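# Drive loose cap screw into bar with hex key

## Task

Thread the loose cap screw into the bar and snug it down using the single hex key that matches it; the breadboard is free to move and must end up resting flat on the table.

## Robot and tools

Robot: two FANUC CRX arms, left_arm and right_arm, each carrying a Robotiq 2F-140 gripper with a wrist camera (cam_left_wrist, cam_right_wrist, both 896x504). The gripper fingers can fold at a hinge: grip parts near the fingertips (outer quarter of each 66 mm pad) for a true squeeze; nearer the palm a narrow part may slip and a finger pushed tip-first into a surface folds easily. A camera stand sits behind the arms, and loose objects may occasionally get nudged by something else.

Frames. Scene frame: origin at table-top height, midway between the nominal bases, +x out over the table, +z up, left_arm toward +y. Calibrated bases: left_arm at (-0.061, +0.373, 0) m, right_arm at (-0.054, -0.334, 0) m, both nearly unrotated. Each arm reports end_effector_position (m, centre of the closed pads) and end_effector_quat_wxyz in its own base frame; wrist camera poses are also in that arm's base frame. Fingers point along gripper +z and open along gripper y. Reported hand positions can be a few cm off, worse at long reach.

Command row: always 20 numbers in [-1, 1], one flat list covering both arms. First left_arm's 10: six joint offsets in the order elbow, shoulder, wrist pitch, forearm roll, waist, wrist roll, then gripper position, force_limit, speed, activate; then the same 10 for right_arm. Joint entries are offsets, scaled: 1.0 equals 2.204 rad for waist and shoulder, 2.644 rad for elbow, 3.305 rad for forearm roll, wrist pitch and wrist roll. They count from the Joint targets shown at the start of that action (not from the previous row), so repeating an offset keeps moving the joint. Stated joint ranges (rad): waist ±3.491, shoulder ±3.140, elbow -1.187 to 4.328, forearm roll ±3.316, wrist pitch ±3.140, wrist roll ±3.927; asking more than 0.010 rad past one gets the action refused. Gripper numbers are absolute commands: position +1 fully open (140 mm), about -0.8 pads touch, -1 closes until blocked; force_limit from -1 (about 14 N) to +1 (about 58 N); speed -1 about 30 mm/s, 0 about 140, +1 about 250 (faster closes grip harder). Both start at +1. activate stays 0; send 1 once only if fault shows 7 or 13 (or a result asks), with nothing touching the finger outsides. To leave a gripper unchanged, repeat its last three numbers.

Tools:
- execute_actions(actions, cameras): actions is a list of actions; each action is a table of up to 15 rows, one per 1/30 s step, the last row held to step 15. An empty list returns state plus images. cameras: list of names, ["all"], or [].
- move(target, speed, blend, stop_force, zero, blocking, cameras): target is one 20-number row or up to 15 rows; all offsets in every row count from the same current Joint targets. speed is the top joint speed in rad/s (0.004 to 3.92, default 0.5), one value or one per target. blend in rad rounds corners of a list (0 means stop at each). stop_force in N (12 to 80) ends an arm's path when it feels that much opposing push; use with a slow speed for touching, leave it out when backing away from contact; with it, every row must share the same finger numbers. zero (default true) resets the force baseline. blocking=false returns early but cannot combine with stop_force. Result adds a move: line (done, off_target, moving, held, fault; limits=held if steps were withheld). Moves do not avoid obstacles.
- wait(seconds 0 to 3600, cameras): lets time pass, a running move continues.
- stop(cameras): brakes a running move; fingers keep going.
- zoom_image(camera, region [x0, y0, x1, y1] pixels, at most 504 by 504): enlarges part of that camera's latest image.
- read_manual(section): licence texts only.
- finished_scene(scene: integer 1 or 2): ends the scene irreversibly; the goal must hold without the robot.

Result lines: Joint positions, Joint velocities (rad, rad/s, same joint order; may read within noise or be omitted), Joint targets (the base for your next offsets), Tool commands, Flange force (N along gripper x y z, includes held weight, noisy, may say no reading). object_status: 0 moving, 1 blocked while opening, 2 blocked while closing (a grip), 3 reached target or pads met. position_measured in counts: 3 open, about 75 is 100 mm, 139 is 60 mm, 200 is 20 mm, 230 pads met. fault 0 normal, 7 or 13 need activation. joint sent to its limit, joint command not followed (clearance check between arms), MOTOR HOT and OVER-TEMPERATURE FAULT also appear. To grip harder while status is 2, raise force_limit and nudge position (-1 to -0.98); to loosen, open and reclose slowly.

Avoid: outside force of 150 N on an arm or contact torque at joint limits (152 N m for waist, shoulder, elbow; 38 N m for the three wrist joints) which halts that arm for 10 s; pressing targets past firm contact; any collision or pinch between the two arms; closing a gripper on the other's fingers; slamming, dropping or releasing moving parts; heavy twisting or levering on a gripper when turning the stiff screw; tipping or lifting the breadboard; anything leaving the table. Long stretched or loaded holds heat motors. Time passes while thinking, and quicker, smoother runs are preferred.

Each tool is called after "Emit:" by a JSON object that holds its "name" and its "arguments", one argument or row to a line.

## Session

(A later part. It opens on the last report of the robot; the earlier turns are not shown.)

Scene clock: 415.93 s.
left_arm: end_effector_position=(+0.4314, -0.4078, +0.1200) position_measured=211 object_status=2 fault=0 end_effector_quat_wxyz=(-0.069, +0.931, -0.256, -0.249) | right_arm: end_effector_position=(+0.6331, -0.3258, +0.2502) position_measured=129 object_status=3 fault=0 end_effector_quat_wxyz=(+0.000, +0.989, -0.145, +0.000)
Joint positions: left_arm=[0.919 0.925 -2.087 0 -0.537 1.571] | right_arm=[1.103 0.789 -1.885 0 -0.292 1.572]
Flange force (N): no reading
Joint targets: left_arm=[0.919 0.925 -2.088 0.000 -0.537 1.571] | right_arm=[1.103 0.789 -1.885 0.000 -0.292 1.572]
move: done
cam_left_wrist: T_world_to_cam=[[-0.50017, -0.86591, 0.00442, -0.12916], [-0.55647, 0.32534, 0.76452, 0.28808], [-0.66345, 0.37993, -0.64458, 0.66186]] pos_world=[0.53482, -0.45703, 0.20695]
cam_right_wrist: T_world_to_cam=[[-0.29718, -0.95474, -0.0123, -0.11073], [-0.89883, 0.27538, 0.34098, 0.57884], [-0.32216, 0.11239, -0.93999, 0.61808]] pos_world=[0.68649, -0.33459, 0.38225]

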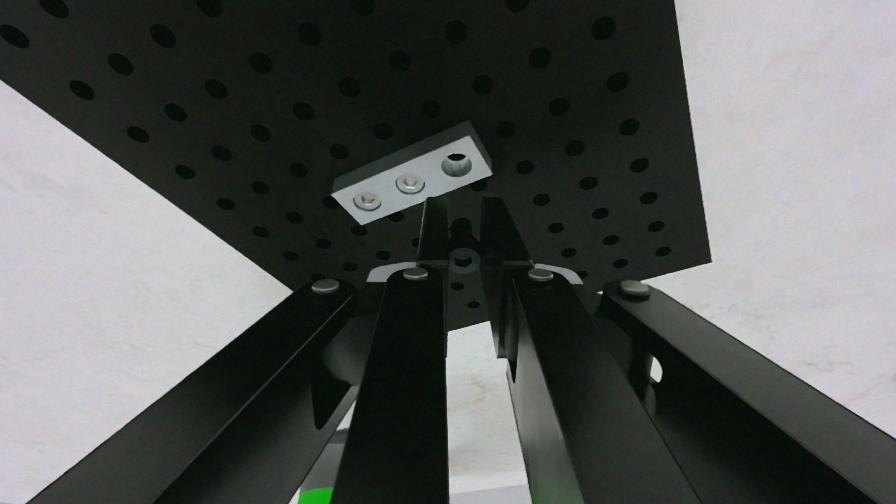

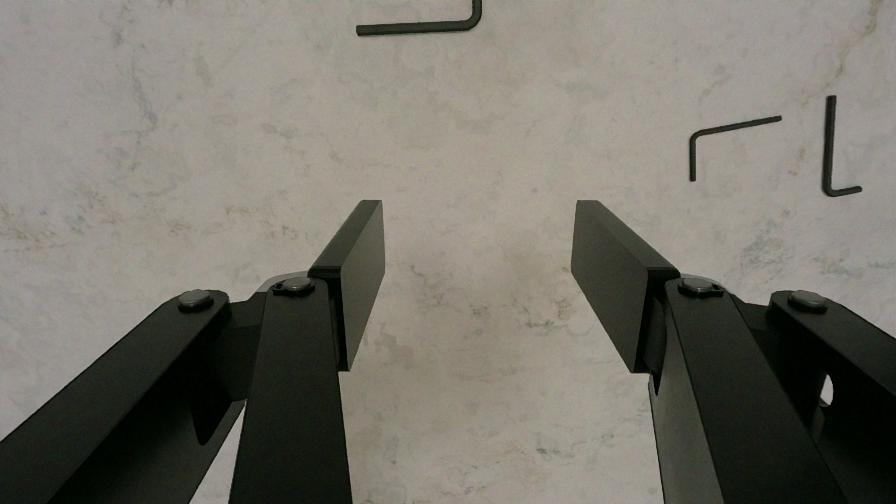

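Emit:
{"name": "move", "arguments": {
  "target": [-0.0467,-0.0118,0.0294,0,0.0025,0,-1,-1,-1,0,0,0,0,0,0,0,0,-1,0,0],
  "speed": 0.1,
  "cameras": ["cam_left_wrist"]
}}

Emit:
{"name": "zoom_image", "arguments": {
  "camera": "cam_left_wrist",
  "region": [400, 170, 540, 290]
}}

Scene clock: 467.17 s.
left_arm: end_effector_position=(+0.4260, -0.4009, +0.0866) position_measured=211 object_status=2 fault=0 end_effector_quat_wxyz=(-0.068, +0.932, -0.253, -0.250) | right_arm: end_effector_position=(+0.6331, -0.3258, +0.2502) position_measured=129 object_status=3 fault=0 end_effector_quat_wxyz=(+0.000, +0.989, -0.145, +0.000)
Joint positions: left_arm=[0.795 0.899 -1.99 0 -0.531 1.571] | right_arm=[1.103 0.789 -1.885 0 -0.292 1.572]
Flange force (N): left_arm=[1.4 -0.8 -2.0] | right_arm=no reading
Joint targets: left_arm=[0.795 0.899 -1.990 0.000 -0.531 1.571] | right_arm=[1.103 0.789 -1.885 0.000 -0.292 1.572]
move: done
cam_left_wrist: T_world_to_cam=[[-0.49534, -0.86869, 0.00447, -0.12893], [-0.55792, 0.32207, 0.76485, 0.30752], [-0.66586, 0.37636, -0.64419, 0.63363]] pos_world=[0.52961, -0.44951, 0.17355]

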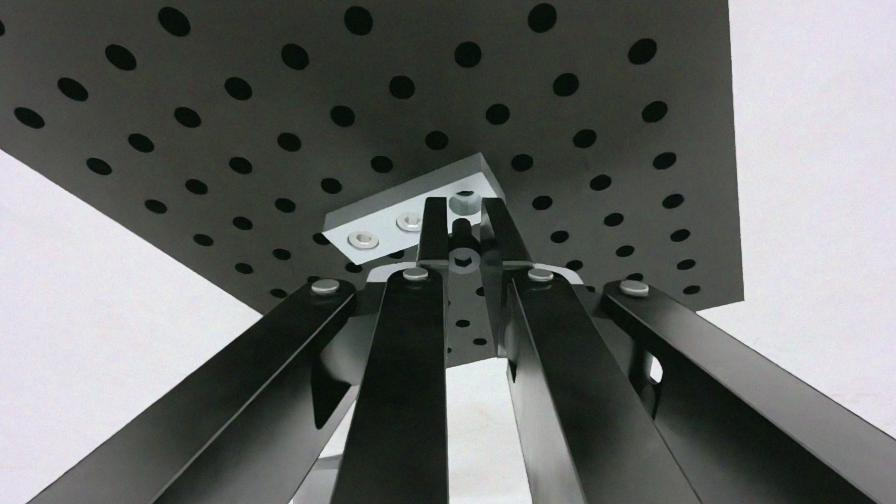

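Scaled by 3.600.

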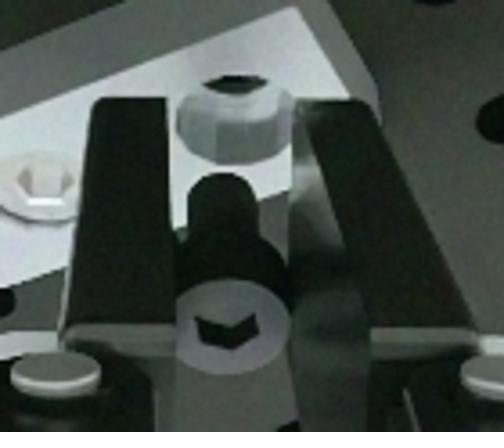

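Emit:
{"name": "move", "arguments": {
  "target": [-0.0061,0.0019,0.0061,0,-0.0010,0,-1,-1,-1,0,0,0,0,0,0,0,0,-1,0,0],
  "speed": 0.03,
  "stop_force": 12,
  "cameras": ["cam_left_wrist"]
}}

Emit:
{"name": "zoom_image", "arguments": {
  "camera": "cam_left_wrist",
  "region": [400, 170, 540, 290]
}}

Scene clock: 492.67 s.
left_arm: end_effector_position=(+0.4251, -0.4019, +0.0766) position_measured=211 object_status=2 fault=0 end_effector_quat_wxyz=(-0.068, +0.932, -0.254, -0.250) | right_arm: end_effector_position=(+0.6331, -0.3258, +0.2502) position_measured=129 object_status=3 fault=0 end_effector_quat_wxyz=(+0.000, +0.989, -0.145, +0.000)
Joint positions: left_arm=[0.779 0.904 -1.97 0 -0.533 1.571] | right_arm=[1.103 0.789 -1.885 0 -0.292 1.572]
Flange force (N): left_arm=[-1.3 -2.2 -4.5] | right_arm=no reading
Joint targets: left_arm=[0.779 0.904 -1.970 0.000 -0.533 1.571] | right_arm=[1.103 0.789 -1.885 0.000 -0.292 1.572]
move: done
cam_left_wrist: T_world_to_cam=[[-0.49722, -0.86761, 0.00443, -0.12893], [-0.55717, 0.32321, 0.76492, 0.31511], [-0.66508, 0.37787, -0.64412, 0.62723]] pos_world=[0.52862, -0.45072, 0.16355]

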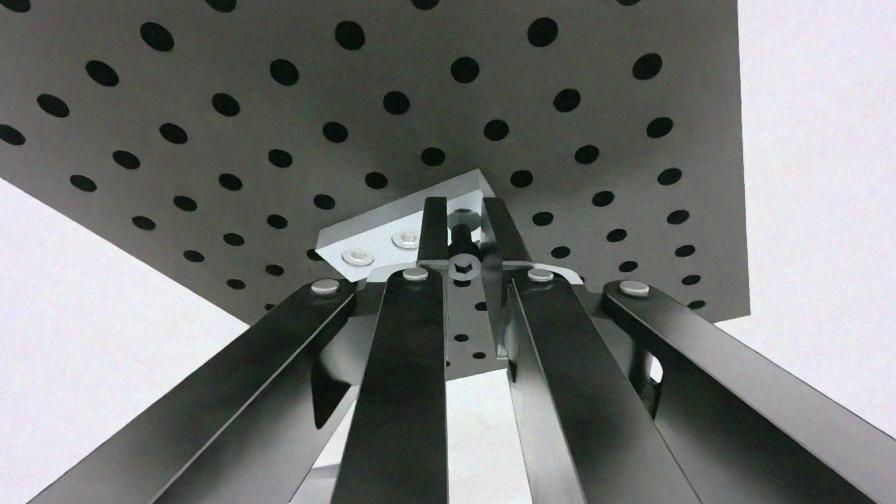

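Scaled by 3.600.

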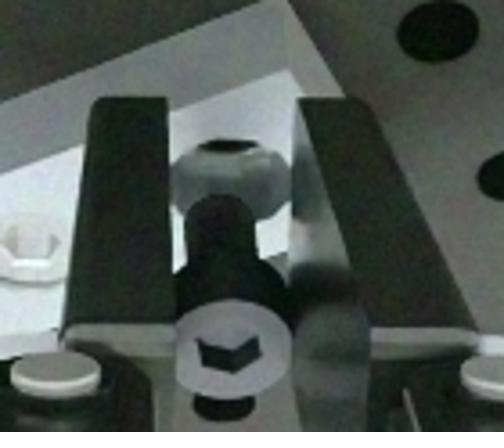

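Emit:
{"name": "move", "arguments": {
  "target": [
    [-0.0904,-0.0922,0.0638,0,0,0,-1,-1,-1,0,0,0,0,0,0,0,0,-1,0,0],
    [-0.0964,-0.0899,0.0701,0,0,0,-1,-1,-1,0,0,0,0,0,0,0,0,-1,0,0]
  ],
  "speed": 0.1,
  "cameras": ["cam_left_wrist"]
}}

Emit:
{"name": "zoom_image", "arguments": {
  "camera": "cam_left_wrist",
  "region": [400, 170, 540, 290]
}}

Scene clock: 528.07 s.
left_arm: end_effector_position=(+0.4221, -0.4001, +0.0846) position_measured=211 object_status=2 fault=0 end_effector_quat_wxyz=(-0.046, +0.950, -0.259, -0.167) | right_arm: end_effector_position=(+0.6331, -0.3258, +0.2502) position_measured=129 object_status=3 fault=0 end_effector_quat_wxyz=(+0.000, +0.989, -0.145, +0.000)
Joint positions: left_arm=[0.524 0.705 -1.739 0 -0.533 1.571] | right_arm=[1.103 0.789 -1.885 0 -0.292 1.572]
Flange force (N): left_arm=[-0.1 -2.2 0.3] | right_arm=no reading
Joint targets: left_arm=[0.524 0.705 -1.738 0.000 -0.533 1.571] | right_arm=[1.103 0.789 -1.885 0.000 -0.292 1.572]
move: done
cam_left_wrist: T_world_to_cam=[[-0.49814, -0.86707, 0.00662, -0.12846], [-0.6633, 0.38596, 0.64114, 0.38714], [-0.55847, 0.31499, -0.76739, 0.57005]] pos_world=[0.51116, -0.44036, 0.19009]

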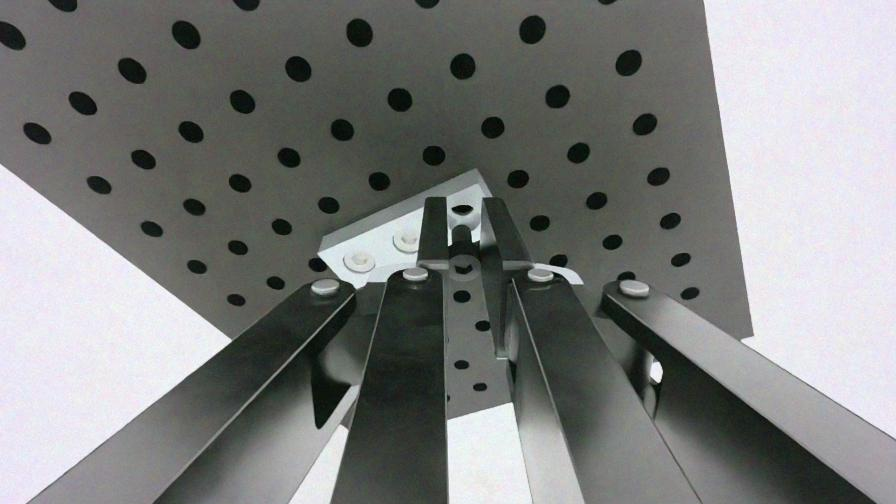

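Scaled by 3.600.

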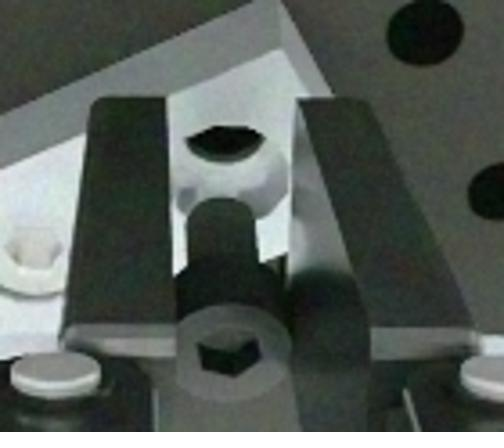

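Emit:
{"name": "move", "arguments": {
  "target": [-0.0602,-0.0545,0.0487,0,-0.0007,0,-1,-1,-1,0,0,0,0,0,0,0,0,-1,0,0],
  "speed": 0.1,
  "cameras": ["cam_left_wrist"]
}}

Emit:
{"name": "zoom_image", "arguments": {
  "camera": "cam_left_wrist",
  "region": [400, 170, 540, 290]
}}

Scene clock: 547.57 s.
left_arm: end_effector_position=(+0.4206, -0.4002, +0.0853) position_measured=211 object_status=2 fault=0 end_effector_quat_wxyz=(-0.030, +0.958, -0.262, -0.109) | right_arm: end_effector_position=(+0.6331, -0.3258, +0.2502) position_measured=129 object_status=3 fault=0 end_effector_quat_wxyz=(+0.000, +0.989, -0.145, +0.000)
Joint positions: left_arm=[0.365 0.585 -1.578 0 -0.535 1.571] | right_arm=[1.103 0.789 -1.885 0 -0.292 1.572]
Flange force (N): left_arm=[0.6 -2.0 0.0] | right_arm=no reading
Joint targets: left_arm=[0.365 0.585 -1.577 0.000 -0.535 1.571] | right_arm=[1.103 0.789 -1.885 0.000 -0.292 1.572]
move: done
cam_left_wrist: T_world_to_cam=[[-0.5003, -0.86582, 0.00796, -0.12797], [-0.72478, 0.4238, 0.54322, 0.43505], [-0.4737, 0.266, -0.83956, 0.52058]] pos_world=[0.49789, -0.43365, 0.20175]

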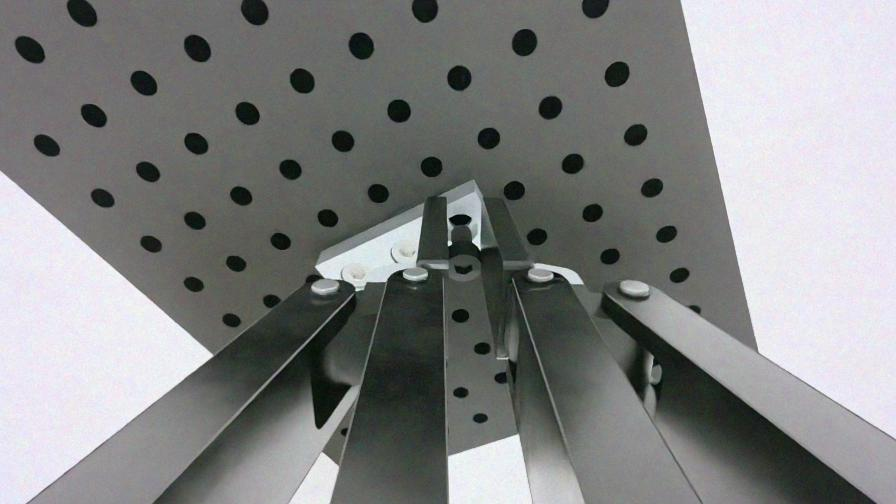

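Scaled by 3.600.

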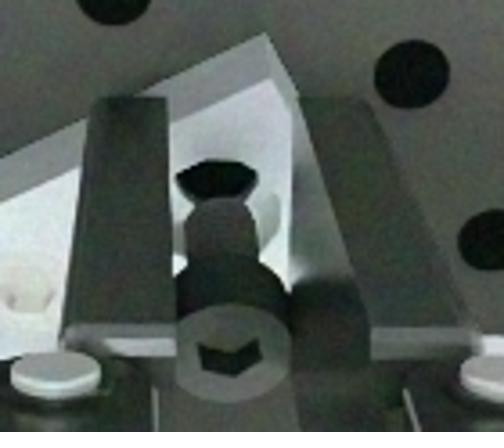

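Emit:
{"name": "move", "arguments": {
  "target": [-0.0033,0.0038,0.0051,0,-0.0004,0,-1,-1,-1,0,0,0,0,0,0,0,0,-1,0,0],
  "speed": 0.02,
  "stop_force": 12,
  "cameras": ["cam_left_wrist"]
}}

Emit:
{"name": "zoom_image", "arguments": {
  "camera": "cam_left_wrist",
  "region": [400, 170, 540, 290]
}}

Scene clock: 576.70 s.
left_arm: end_effector_position=(+0.4212, -0.4011, +0.0763) position_measured=211 object_status=2 fault=0 end_effector_quat_wxyz=(-0.030, +0.958, -0.263, -0.109) | right_arm: end_effector_position=(+0.6331, -0.3258, +0.2502) position_measured=129 object_status=3 fault=0 end_effector_quat_wxyz=(+0.000, +0.989, -0.145, +0.000)
Joint positions: left_arm=[0.356 0.594 -1.561 0 -0.536 1.571] | right_arm=[1.103 0.789 -1.885 0 -0.292 1.572]
Flange force (N): left_arm=[0.6 -2.0 0.5] | right_arm=no reading
Joint targets: left_arm=[0.356 0.594 -1.561 0.000 -0.536 1.571] | right_arm=[1.103 0.789 -1.885 0.000 -0.292 1.572]
move: done
cam_left_wrist: T_world_to_cam=[[-0.50107, -0.86537, 0.00808, -0.12799], [-0.72431, 0.42446, 0.54334, 0.44087], [-0.47361, 0.2664, -0.83948, 0.51371]] pos_world=[0.49849, -0.43475, 0.19274]

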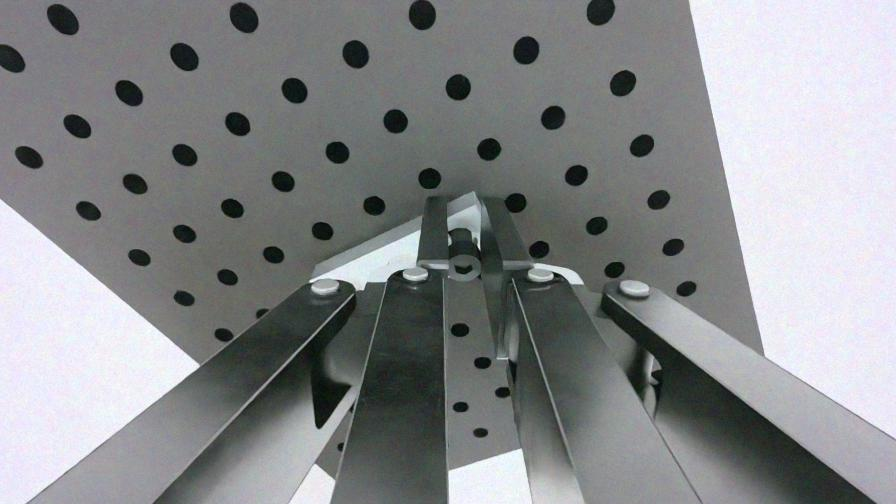

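Scaled by 3.600.

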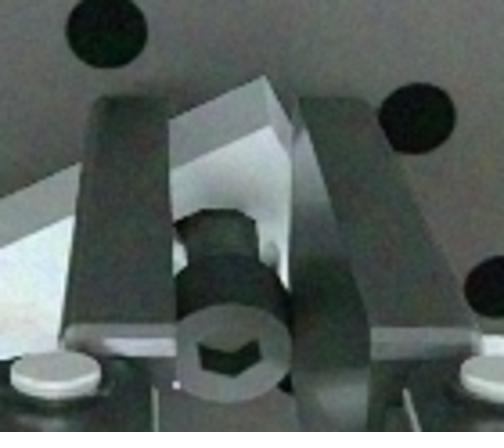

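Emit:
{"name": "move", "arguments": {
  "target": [0,0,0,0,0.0006,0,-1,-1,-1,0,0,0,0,0,0,0,0,-1,0,0],
  "speed": 0.02,
  "cameras": ["cam_left_wrist"]
}}

Emit:
{"name": "zoom_image", "arguments": {
  "camera": "cam_left_wrist",
  "region": [425, 200, 505, 290]
}}

Scene clock: 585.90 s.
left_arm: end_effector_position=(+0.4217, -0.4006, +0.0763) position_measured=211 object_status=2 fault=0 end_effector_quat_wxyz=(-0.030, +0.958, -0.262, -0.109) | right_arm: end_effector_position=(+0.6331, -0.3258, +0.2502) position_measured=129 object_status=3 fault=0 end_effector_quat_wxyz=(+0.000, +0.989, -0.145, +0.000)
Joint positions: left_arm=[0.356 0.594 -1.561 0 -0.535 1.571] | right_arm=[1.103 0.789 -1.885 0 -0.292 1.572]
Flange force (N): left_arm=[-0.5 -2.1 0.9] | right_arm=no reading
Joint targets: left_arm=[0.356 0.594 -1.561 0.000 -0.534 1.571] | right_arm=[1.103 0.789 -1.885 0.000 -0.292 1.572]
move: done
cam_left_wrist: T_world_to_cam=[[-0.49991, -0.86604, 0.008, -0.12794], [-0.72491, 0.42346, 0.54331, 0.44087], [-0.47392, 0.26581, -0.83949, 0.51371]] pos_world=[0.49909, -0.43404, 0.19274]

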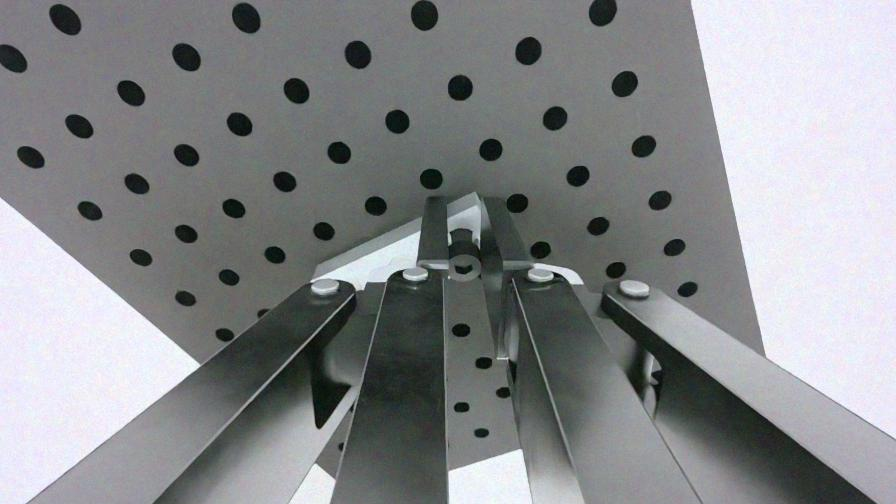

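Scaled by 5.600.

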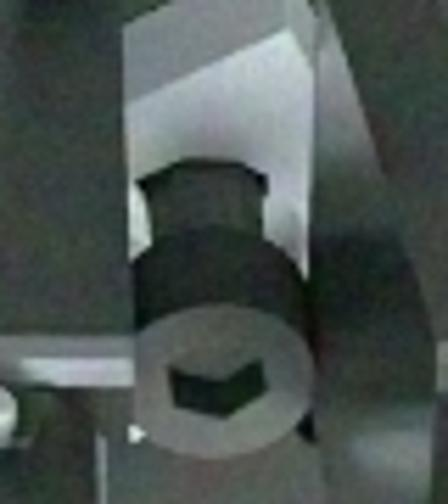

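Emit:
{"name": "execute_actions", "arguments": {
  "actions": [
    [[0,0,0,0,0,0,-0.3,-1,-1,0,0,0,0,0,0,0,0,-1,0,0]],
    [[0,0,0,0,0,0,-0.3,-1,-1,0,0,0,0,0,0,0,0,-1,0,0]]
  ],
  "cameras": ["cam_left_wrist"]
}}

Emit:
{"name": "zoom_image", "arguments": {
  "camera": "cam_left_wrist",
  "region": [390, 190, 530, 300]
}}

Scene clock: 593.37 s.
left_arm: end_effector_position=(+0.4217, -0.4006, +0.0763) position_measured=167 object_status=0 fault=0 end_effector_quat_wxyz=(-0.030, +0.958, -0.262, -0.109) | right_arm: end_effector_position=(+0.6331, -0.3258, +0.2502) position_measured=129 object_status=3 fault=0 end_effector_quat_wxyz=(+0.000, +0.989, -0.145, +0.000)
Joint positions: left_arm=[0.356 0.594 -1.561 0 -0.534 1.571] | right_arm=[1.103 0.789 -1.885 0 -0.292 1.572]
Flange force (N): left_arm=[0.7 -2.4 0.3] | right_arm=no reading
Flange force at the end of the 1st action (N): left_arm=[0.5 -1.9 0.2] | right_arm=no reading
Joint targets: left_arm=[0.356 0.594 -1.561 0.000 -0.534 1.571] | right_arm=[1.103 0.789 -1.885 0.000 -0.292 1.572]
cam_left_wrist: T_world_to_cam=[[-0.49991, -0.86604, 0.008, -0.12794], [-0.72491, 0.42346, 0.54331, 0.44087], [-0.47392, 0.26581, -0.83949, 0.51371]] pos_world=[0.49909, -0.43404, 0.19274]

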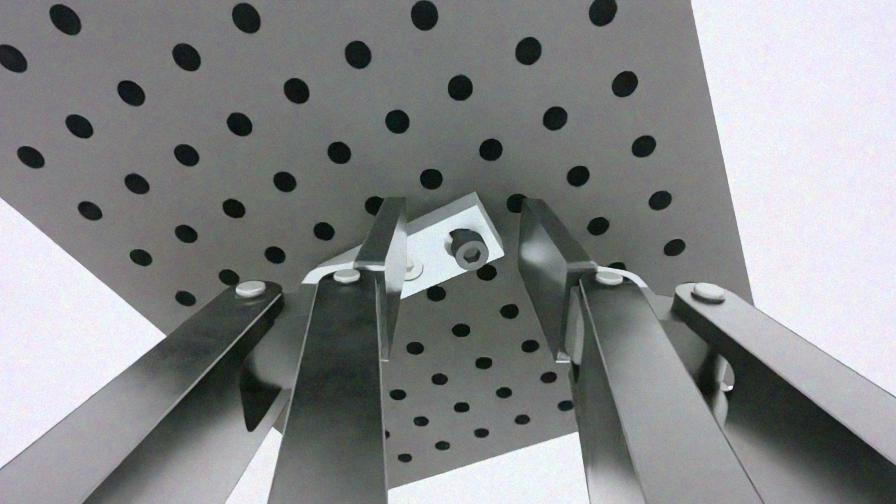

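Scaled by 3.600.

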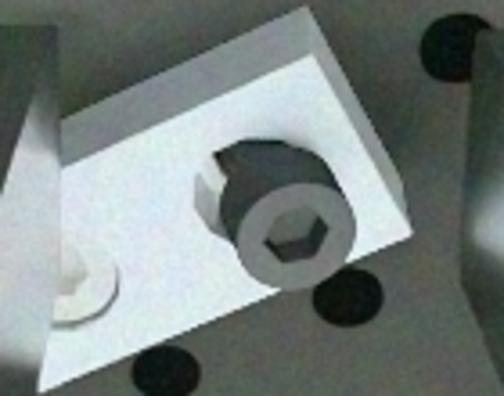

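Emit:
{"name": "execute_actions", "arguments": {
  "actions": [
    [[0,0,0,0,0,0,-1,-1,-1,0,0,0,0,0,0,0,0,-1,0,0]],
    [[0,0,0,0,0,0,-1,-1,-1,0,0,0,0,0,0,0,0,-1,0,0]]
  ],
  "cameras": ["cam_left_wrist"]
}}

Emit:
{"name": "zoom_image", "arguments": {
  "camera": "cam_left_wrist",
  "region": [390, 190, 530, 300]
}}

Scene clock: 603.13 s.
left_arm: end_effector_position=(+0.4217, -0.4006, +0.0763) position_measured=212 object_status=2 fault=0 end_effector_quat_wxyz=(-0.030, +0.958, -0.262, -0.109) | right_arm: end_effector_position=(+0.6331, -0.3258, +0.2502) position_measured=129 object_status=3 fault=0 end_effector_quat_wxyz=(+0.000, +0.989, -0.145, +0.000)
Joint positions: left_arm=[0.356 0.594 -1.561 0 -0.534 1.571] | right_arm=[1.103 0.789 -1.885 0 -0.292 1.572]
Flange force (N): left_arm=[-0.1 -1.9 -1.2] | right_arm=no reading
Flange force at the end of the 1st action (N): left_arm=[-0.2 -2.1 0.0] | right_arm=no reading
Joint targets: left_arm=[0.356 0.594 -1.561 0.000 -0.534 1.571] | right_arm=[1.103 0.789 -1.885 0.000 -0.292 1.572]
cam_left_wrist: T_world_to_cam=[[-0.49991, -0.86604, 0.008, -0.12794], [-0.72491, 0.42346, 0.54331, 0.44087], [-0.47392, 0.26581, -0.83949, 0.51371]] pos_world=[0.49909, -0.43404, 0.19274]

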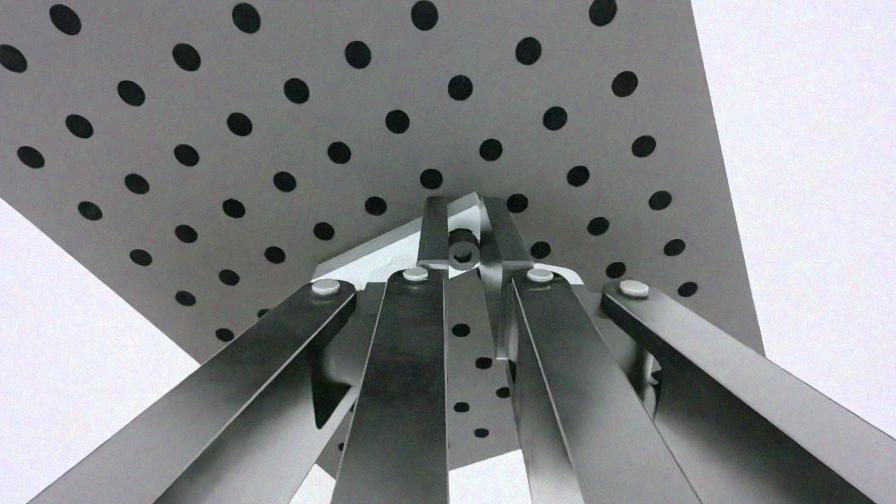

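Scaled by 3.600.

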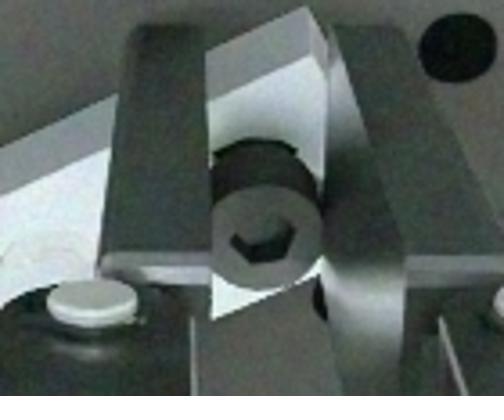

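Emit:
{"name": "execute_actions", "arguments": {
  "actions": [
    [[0,0,0,0,0,0,-0.3,-1,-1,0,0,0,0,0,0,0,0,-1,0,0]],
    [[0,0,0,0,0,0,-0.3,-1,-1,0,0,0,0,0,0,0,0,-1,0,0]]
  ]
}}

Emit:
{"name": "move", "arguments": {
  "target": [-0.0971,-0.1174,0.0685,0,0,0,-0.3,-1,0,0,0,0,0,0,0,0,0,-1,0,0],
  "speed": 0.15,
  "cameras": ["cam_left_wrist"]
}}

Emit:
{"name": "zoom_image", "arguments": {
  "camera": "cam_left_wrist",
  "region": [390, 170, 530, 290]
}}

Scene clock: 643.93 s.
left_arm: end_effector_position=(+0.4217, -0.4006, +0.0763) position_measured=167 object_status=0 fault=0 end_effector_quat_wxyz=(-0.030, +0.958, -0.262, -0.109) | right_arm: end_effector_position=(+0.6331, -0.3258, +0.2502) position_measured=129 object_status=3 fault=0 end_effector_quat_wxyz=(+0.000, +0.989, -0.145, +0.000)
Joint positions: left_arm=[0.356 0.594 -1.561 0 -0.534 1.571] | right_arm=[1.103 0.789 -1.885 0 -0.292 1.572]
Flange force (N): left_arm=[0.2 -2.0 0.6] | right_arm=no reading
Flange force at the end of the 1st action (N): left_arm=[0.0 -2.2 0.3] | right_arm=no reading
Joint targets: left_arm=[0.356 0.594 -1.561 0.000 -0.534 1.571] | right_arm=[1.103 0.789 -1.885 0.000 -0.292 1.572]

Scene clock: 646.07 s.
left_arm: end_effector_position=(+0.4100, -0.3936, +0.1153) position_measured=167 object_status=3 fault=0 end_effector_quat_wxyz=(+0.000, +0.965, -0.264, +0.000) | right_arm: end_effector_position=(+0.6331, -0.3258, +0.2502) position_measured=129 object_status=3 fault=0 end_effector_quat_wxyz=(+0.000, +0.989, -0.145, +0.000)
Joint positions: left_arm=[0.1 0.335 -1.334 0 -0.534 1.571] | right_arm=[1.103 0.789 -1.885 0 -0.292 1.572]
Flange force (N): left_arm=[1.3 -2.0 2.2] | right_arm=no reading
Joint targets: left_arm=[0.099 0.335 -1.334 0.000 -0.534 1.571] | right_arm=[1.103 0.789 -1.885 0.000 -0.292 1.572]
move: done
cam_left_wrist: T_world_to_cam=[[-0.50181, -0.86492, 0.01028, -0.12715], [-0.8119, 0.47508, 0.33929, 0.48772], [-0.29834, 0.16191, -0.94063, 0.43773]] pos_world=[0.46277, -0.41255, 0.24757]

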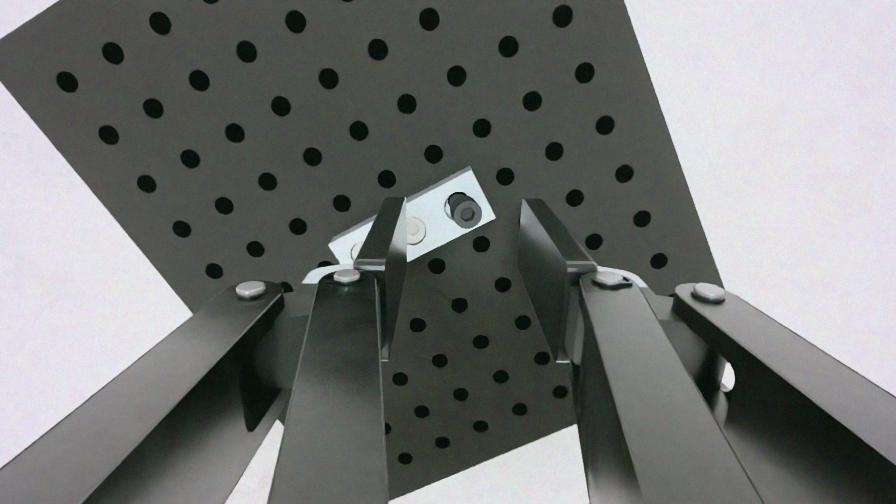

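Scaled by 3.600.

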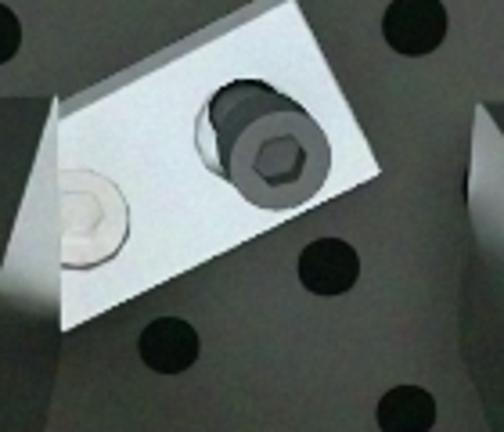

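Emit:
{"name": "move", "arguments": {
  "target": [-0.0238,0.0108,0.0262,0,0,0,-0.3,-1,0,0,0,0,0,0,0,0,0,-1,0,0],
  "speed": 0.1
}}

Emit:
{"name": "execute_actions", "arguments": {
  "actions": [
    [[0,0,0,0,0,0,-1,-1,-1,0,0,0,0,0,0,0,0,-1,0,0]],
    [[0,0,0,0,0,0,-1,-1,-1,0,0,0,0,0,0,0,0,-1,0,0]]
  ],
  "cameras": ["cam_left_wrist"]
}}

Emit:
{"name": "zoom_image", "arguments": {
  "camera": "cam_left_wrist",
  "region": [390, 170, 530, 290]
}}

Scene clock: 664.73 s.
left_arm: end_effector_position=(+0.4090, -0.3930, +0.0762) position_measured=167 object_status=3 fault=0 end_effector_quat_wxyz=(+0.000, +0.965, -0.264, +0.000) | right_arm: end_effector_position=(+0.6331, -0.3258, +0.2502) position_measured=129 object_status=3 fault=0 end_effector_quat_wxyz=(+0.000, +0.989, -0.145, +0.000)
Joint positions: left_arm=[0.037 0.359 -1.248 0 -0.534 1.571] | right_arm=[1.103 0.789 -1.885 0 -0.292 1.572]
Flange force (N): left_arm=[-1.5 -2.6 1.0] | right_arm=no reading
Joint targets: left_arm=[0.037 0.359 -1.248 0.000 -0.534 1.571] | right_arm=[1.103 0.789 -1.885 0.000 -0.292 1.572]
move: done

Scene clock: 665.93 s.
left_arm: end_effector_position=(+0.4090, -0.3930, +0.0761) position_measured=211 object_status=2 fault=0 end_effector_quat_wxyz=(+0.000, +0.965, -0.264, +0.000) | right_arm: end_effector_position=(+0.6331, -0.3258, +0.2502) position_measured=129 object_status=3 fault=0 end_effector_quat_wxyz=(+0.000, +0.989, -0.145, +0.000)
Joint positions: left_arm=[0.037 0.359 -1.248 0 -0.534 1.571] | right_arm=[1.103 0.789 -1.885 0 -0.292 1.572]
Flange force (N): left_arm=[0.3 -2.4 0.7] | right_arm=no reading
Flange force at the end of the 1st action (N): left_arm=[-0.1 -2.5 0.7] | right_arm=no reading
Joint targets: left_arm=[0.037 0.359 -1.248 0.000 -0.534 1.571] | right_arm=[1.103 0.789 -1.885 0.000 -0.292 1.572]
cam_left_wrist: T_world_to_cam=[[-0.50181, -0.86492, 0.01028, -0.12673], [-0.8119, 0.47508, 0.33929, 0.49989], [-0.29834, 0.16191, -0.94063, 0.40056]] pos_world=[0.46177, -0.41195, 0.20847]

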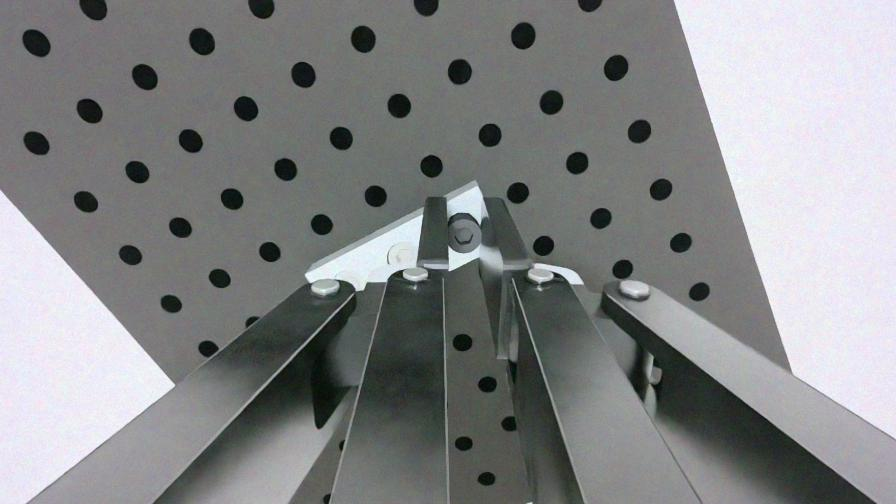

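Scaled by 3.600.

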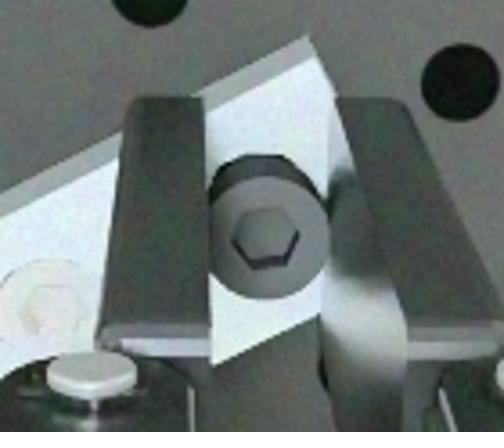

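Emit:
{"name": "execute_actions", "arguments": {
  "actions": [
    [[0,0,0,0,0,0,-0.3,-1,-1,0,0,0,0,0,0,0,0,-1,0,0]],
    [[0,0,0,0,0,0,-0.3,-1,-1,0,0,0,0,0,0,0,0,-1,0,0]]
  ]
}}

Emit:
{"name": "move", "arguments": {
  "target": [0,0,0,0,0,0.6,-0.3,-1,0,0,0,0,0,0,0,0,0,-1,0,0],
  "speed": 0.8
}}

Emit:
{"name": "execute_actions", "arguments": {
  "actions": [
    [[0,0,0,0,0,0,-1,-1,-1,0,0,0,0,0,0,0,0,-1,0,0]],
    [[0,0,0,0,0,0,-1,-1,-1,0,0,0,0,0,0,0,0,-1,0,0]]
  ],
  "cameras": ["cam_left_wrist"]
}}

Emit:
{"name": "zoom_image", "arguments": {
  "camera": "cam_left_wrist",
  "region": [390, 170, 530, 290]
}}

Scene clock: 677.57 s.
left_arm: end_effector_position=(+0.4090, -0.3930, +0.0761) position_measured=167 object_status=3 fault=0 end_effector_quat_wxyz=(+0.000, +0.965, -0.264, +0.000) | right_arm: end_effector_position=(+0.6331, -0.3258, +0.2502) position_measured=129 object_status=3 fault=0 end_effector_quat_wxyz=(+0.000, +0.989, -0.145, +0.000)
Joint positions: left_arm=[0.037 0.359 -1.248 0 -0.534 1.571] | right_arm=[1.103 0.789 -1.885 0 -0.292 1.572]
Flange force (N): left_arm=[0.1 -2.1 0.5] | right_arm=no reading
Flange force at the end of the 1st action (N): left_arm=[0.2 -2.4 0.7] | right_arm=no reading
Joint targets: left_arm=[0.037 0.359 -1.248 0.000 -0.534 1.571] | right_arm=[1.103 0.789 -1.885 0.000 -0.292 1.572]

Scene clock: 680.67 s.
left_arm: end_effector_position=(+0.4090, -0.3930, +0.0761) position_measured=167 object_status=3 fault=0 end_effector_quat_wxyz=(+0.000, +0.749, +0.663, +0.000) | right_arm: end_effector_position=(+0.6331, -0.3258, +0.2502) position_measured=129 object_status=3 fault=0 end_effector_quat_wxyz=(+0.000, +0.989, -0.145, +0.000)
Joint positions: left_arm=[0.037 0.359 -1.248 0 -0.534 3.554] | right_arm=[1.103 0.789 -1.885 0 -0.292 1.572]
Flange force (N): left_arm=[1.2 1.1 0.2] | right_arm=no reading
Joint targets: left_arm=[0.037 0.359 -1.248 0.000 -0.534 3.554] | right_arm=[1.103 0.789 -1.885 0.000 -0.292 1.572]
move: done

Scene clock: 681.87 s.
left_arm: end_effector_position=(+0.4090, -0.3930, +0.0761) position_measured=211 object_status=2 fault=0 end_effector_quat_wxyz=(+0.000, +0.749, +0.663, +0.000) | right_arm: end_effector_position=(+0.6331, -0.3258, +0.2502) position_measured=129 object_status=3 fault=0 end_effector_quat_wxyz=(+0.000, +0.989, -0.145, +0.000)
Joint positions: left_arm=[0.037 0.359 -1.248 0 -0.534 3.554] | right_arm=[1.103 0.789 -1.885 0 -0.292 1.572]
Flange force (N): left_arm=[2.3 -0.3 -0.8] | right_arm=no reading
Flange force at the end of the 1st action (N): left_arm=[2.1 1.2 0.5] | right_arm=no reading
Joint targets: left_arm=[0.037 0.359 -1.248 0.000 -0.534 3.554] | right_arm=[1.103 0.789 -1.885 0.000 -0.292 1.572]
cam_left_wrist: T_world_to_cam=[[0.99353, -0.11295, 0.01153, -0.44282], [-0.11011, -0.93388, 0.34021, -0.34092], [-0.02766, -0.33928, -0.94028, 0.09282]] pos_world=[0.40498, -0.3369, 0.20837]

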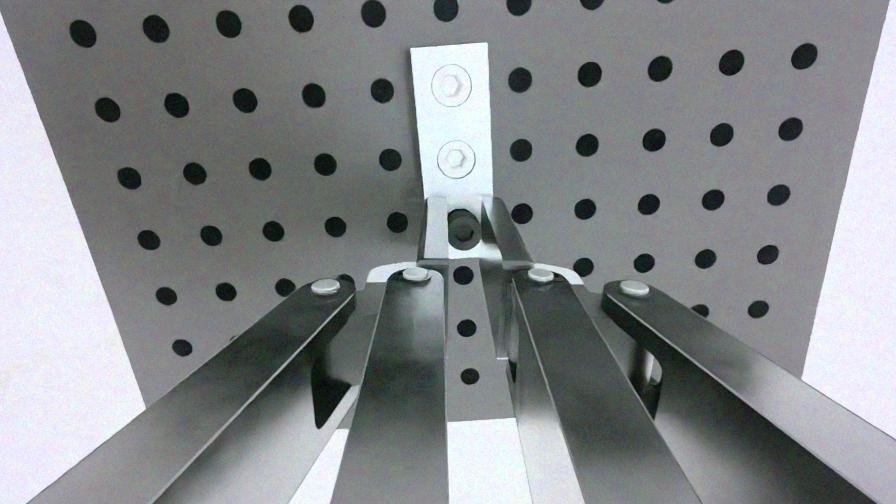

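Scaled by 3.600.

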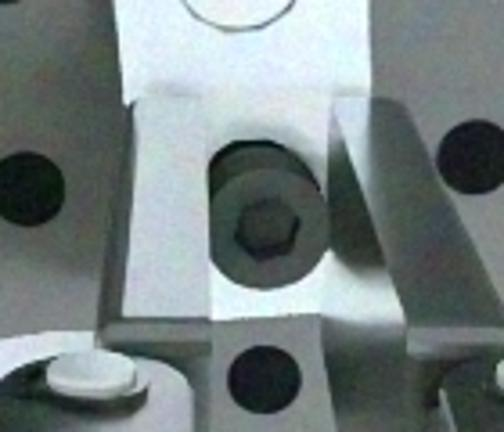

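Emit:
{"name": "move", "arguments": {
  "target": [0,0,0,0,0,-1.0,-1,-1,-1,0,0,0,0,0,0,0,0,-1,0,0],
  "speed": 1.0,
  "cameras": ["cam_left_wrist"]
}}

Emit:
{"name": "zoom_image", "arguments": {
  "camera": "cam_left_wrist",
  "region": [390, 170, 530, 290]
}}

Emit:
{"name": "move", "arguments": {
  "target": [0,0,0,0,0,-1.0,-1,-1,-1,0,0,0,0,0,0,0,0,-1,0,0],
  "speed": 1.0,
  "cameras": ["cam_left_wrist"]
}}

Emit:
{"name": "zoom_image", "arguments": {
  "camera": "cam_left_wrist",
  "region": [390, 170, 530, 290]
}}

Scene clock: 696.60 s.
left_arm: end_effector_position=(+0.4090, -0.3930, +0.0761) position_measured=211 object_status=2 fault=0 end_effector_quat_wxyz=(+0.000, -0.599, +0.801, +0.000) | right_arm: end_effector_position=(+0.6331, -0.3258, +0.2502) position_measured=129 object_status=3 fault=0 end_effector_quat_wxyz=(+0.000, +0.989, -0.145, +0.000)
Joint positions: left_arm=[0.037 0.359 -1.248 0 -0.534 0.249] | right_arm=[1.103 0.789 -1.885 0 -0.292 1.572]
Flange force (N): left_arm=[-1.5 2.4 -1.9] | right_arm=no reading
Joint targets: left_arm=[0.037 0.359 -1.248 0.000 -0.534 0.249] | right_arm=[1.103 0.789 -1.885 0.000 -0.292 1.572]
move: done
cam_left_wrist: T_world_to_cam=[[-0.96183, 0.27346, 0.00967, 0.50883], [0.26033, 0.90361, 0.34018, 0.2298], [0.08429, 0.32972, -0.94031, 0.31008]] pos_world=[0.40345, -0.44903, 0.20847]

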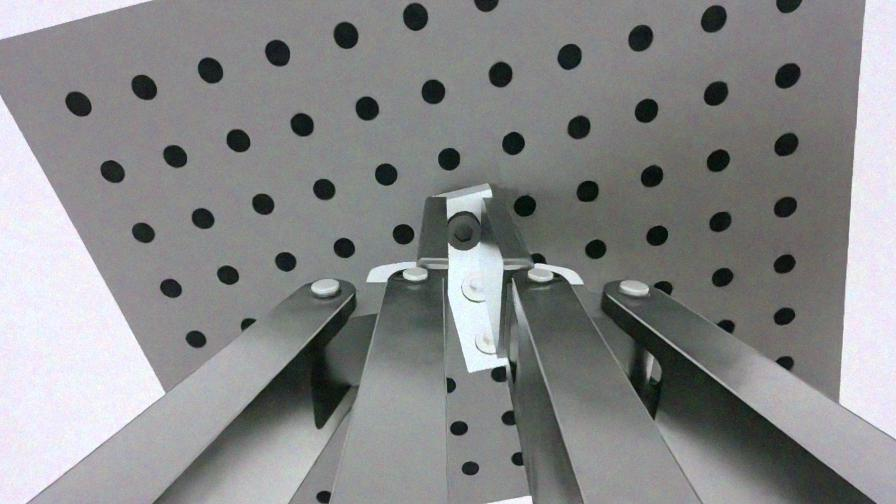

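Scaled by 3.600.

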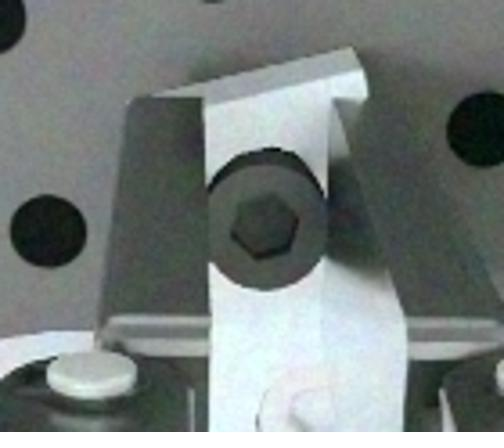

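Scene clock: 700.60 s.
left_arm: end_effector_position=(+0.4090, -0.3930, +0.0761) position_measured=211 object_status=2 fault=0 end_effector_quat_wxyz=(+0.000, +0.847, +0.532, +0.000) | right_arm: end_effector_position=(+0.6331, -0.3258, +0.2502) position_measured=129 object_status=3 fault=0 end_effector_quat_wxyz=(+0.000, +0.989, -0.145, +0.000)
Joint positions: left_arm=[0.037 0.359 -1.248 0 -0.534 -3.057] | right_arm=[1.103 0.789 -1.885 0 -0.292 1.572]
Flange force (N): left_arm=[2.2 -2.4 -1.6] | right_arm=no reading
Joint targets: left_arm=[0.037 0.359 -1.248 0.000 -0.534 -3.057] | right_arm=[1.103 0.789 -1.885 0.000 -0.292 1.572]
move: done
cam_left_wrist: T_world_to_cam=[[0.90431, -0.42671, 0.01151, -0.52966], [-0.40486, -0.84882, 0.33999, -0.18695], [-0.13531, -0.31212, -0.94036, 0.14762]] pos_world=[0.42327, -0.33863, 0.20847]

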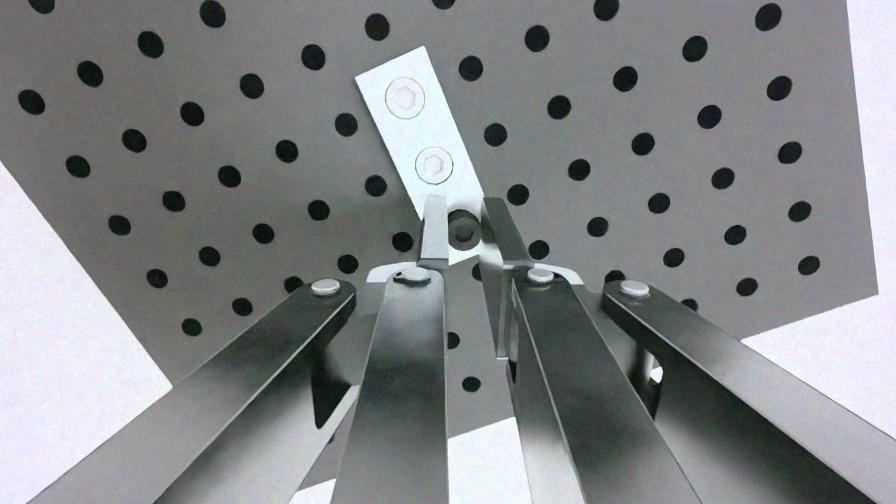

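Scaled by 3.600.

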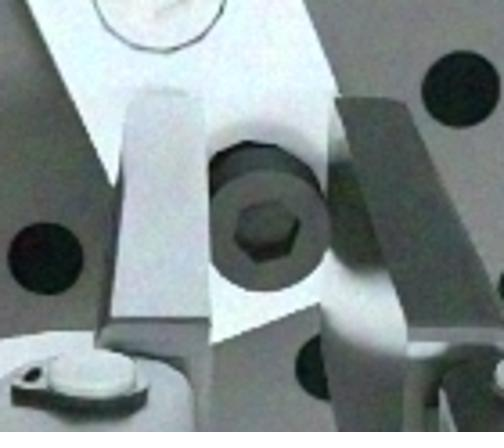

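Emit:
{"name": "execute_actions", "arguments": {
  "actions": [
    [[0,0,0,0,0,0,-0.45,-1,-1,0,0,0,0,0,0,0,0,-1,0,0]],
    [[0,0,0,0,0,0,-0.45,-1,-1,0,0,0,0,0,0,0,0,-1,0,0]]
  ],
  "cameras": ["cam_left_wrist"]
}}

Emit:
{"name": "zoom_image", "arguments": {
  "camera": "cam_left_wrist",
  "region": [390, 170, 530, 290]
}}

Scene clock: 709.57 s.
left_arm: end_effector_position=(+0.4090, -0.3930, +0.0761) position_measured=186 object_status=3 fault=0 end_effector_quat_wxyz=(+0.000, +0.847, +0.532, +0.000) | right_arm: end_effector_position=(+0.6331, -0.3258, +0.2502) position_measured=129 object_status=3 fault=0 end_effector_quat_wxyz=(+0.000, +0.989, -0.145, +0.000)
Joint positions: left_arm=[0.037 0.359 -1.248 0 -0.534 -3.057] | right_arm=[1.103 0.789 -1.885 0 -0.292 1.572]
Flange force (N): left_arm=[2.8 0.0 0.3] | right_arm=no reading
Flange force at the end of the 1st action (N): left_arm=[2.2 0.9 0.3] | right_arm=no reading
Joint targets: left_arm=[0.037 0.359 -1.248 0.000 -0.534 -3.057] | right_arm=[1.103 0.789 -1.885 0.000 -0.292 1.572]
cam_left_wrist: T_world_to_cam=[[0.90428, -0.42679, 0.01154, -0.52968], [-0.40494, -0.84878, 0.33999, -0.1869], [-0.13531, -0.31212, -0.94036, 0.14762]] pos_world=[0.42327, -0.33863, 0.20847]

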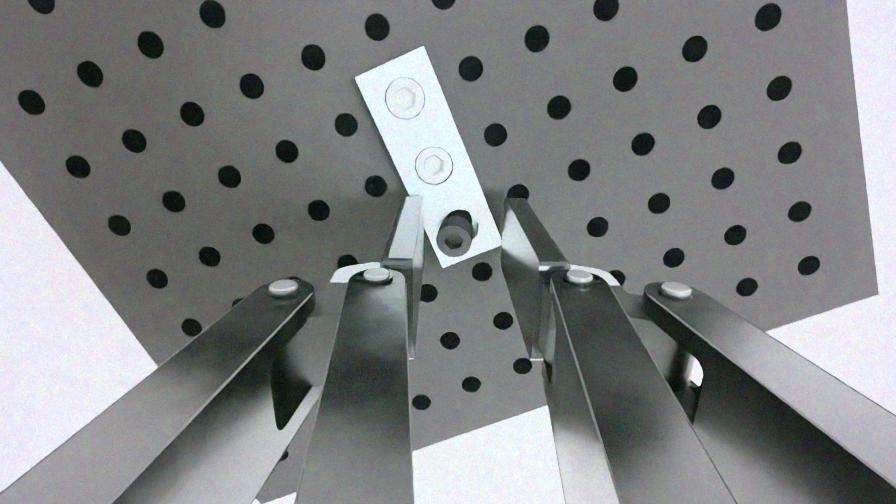

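Scaled by 3.600.

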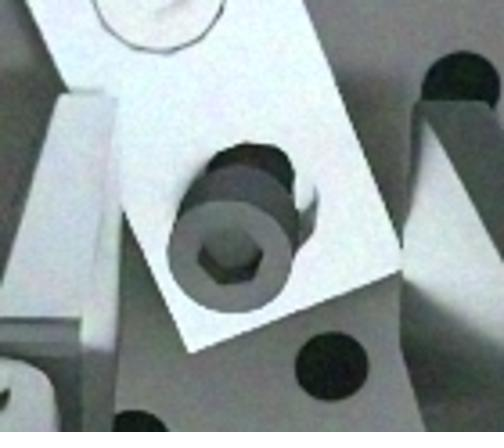

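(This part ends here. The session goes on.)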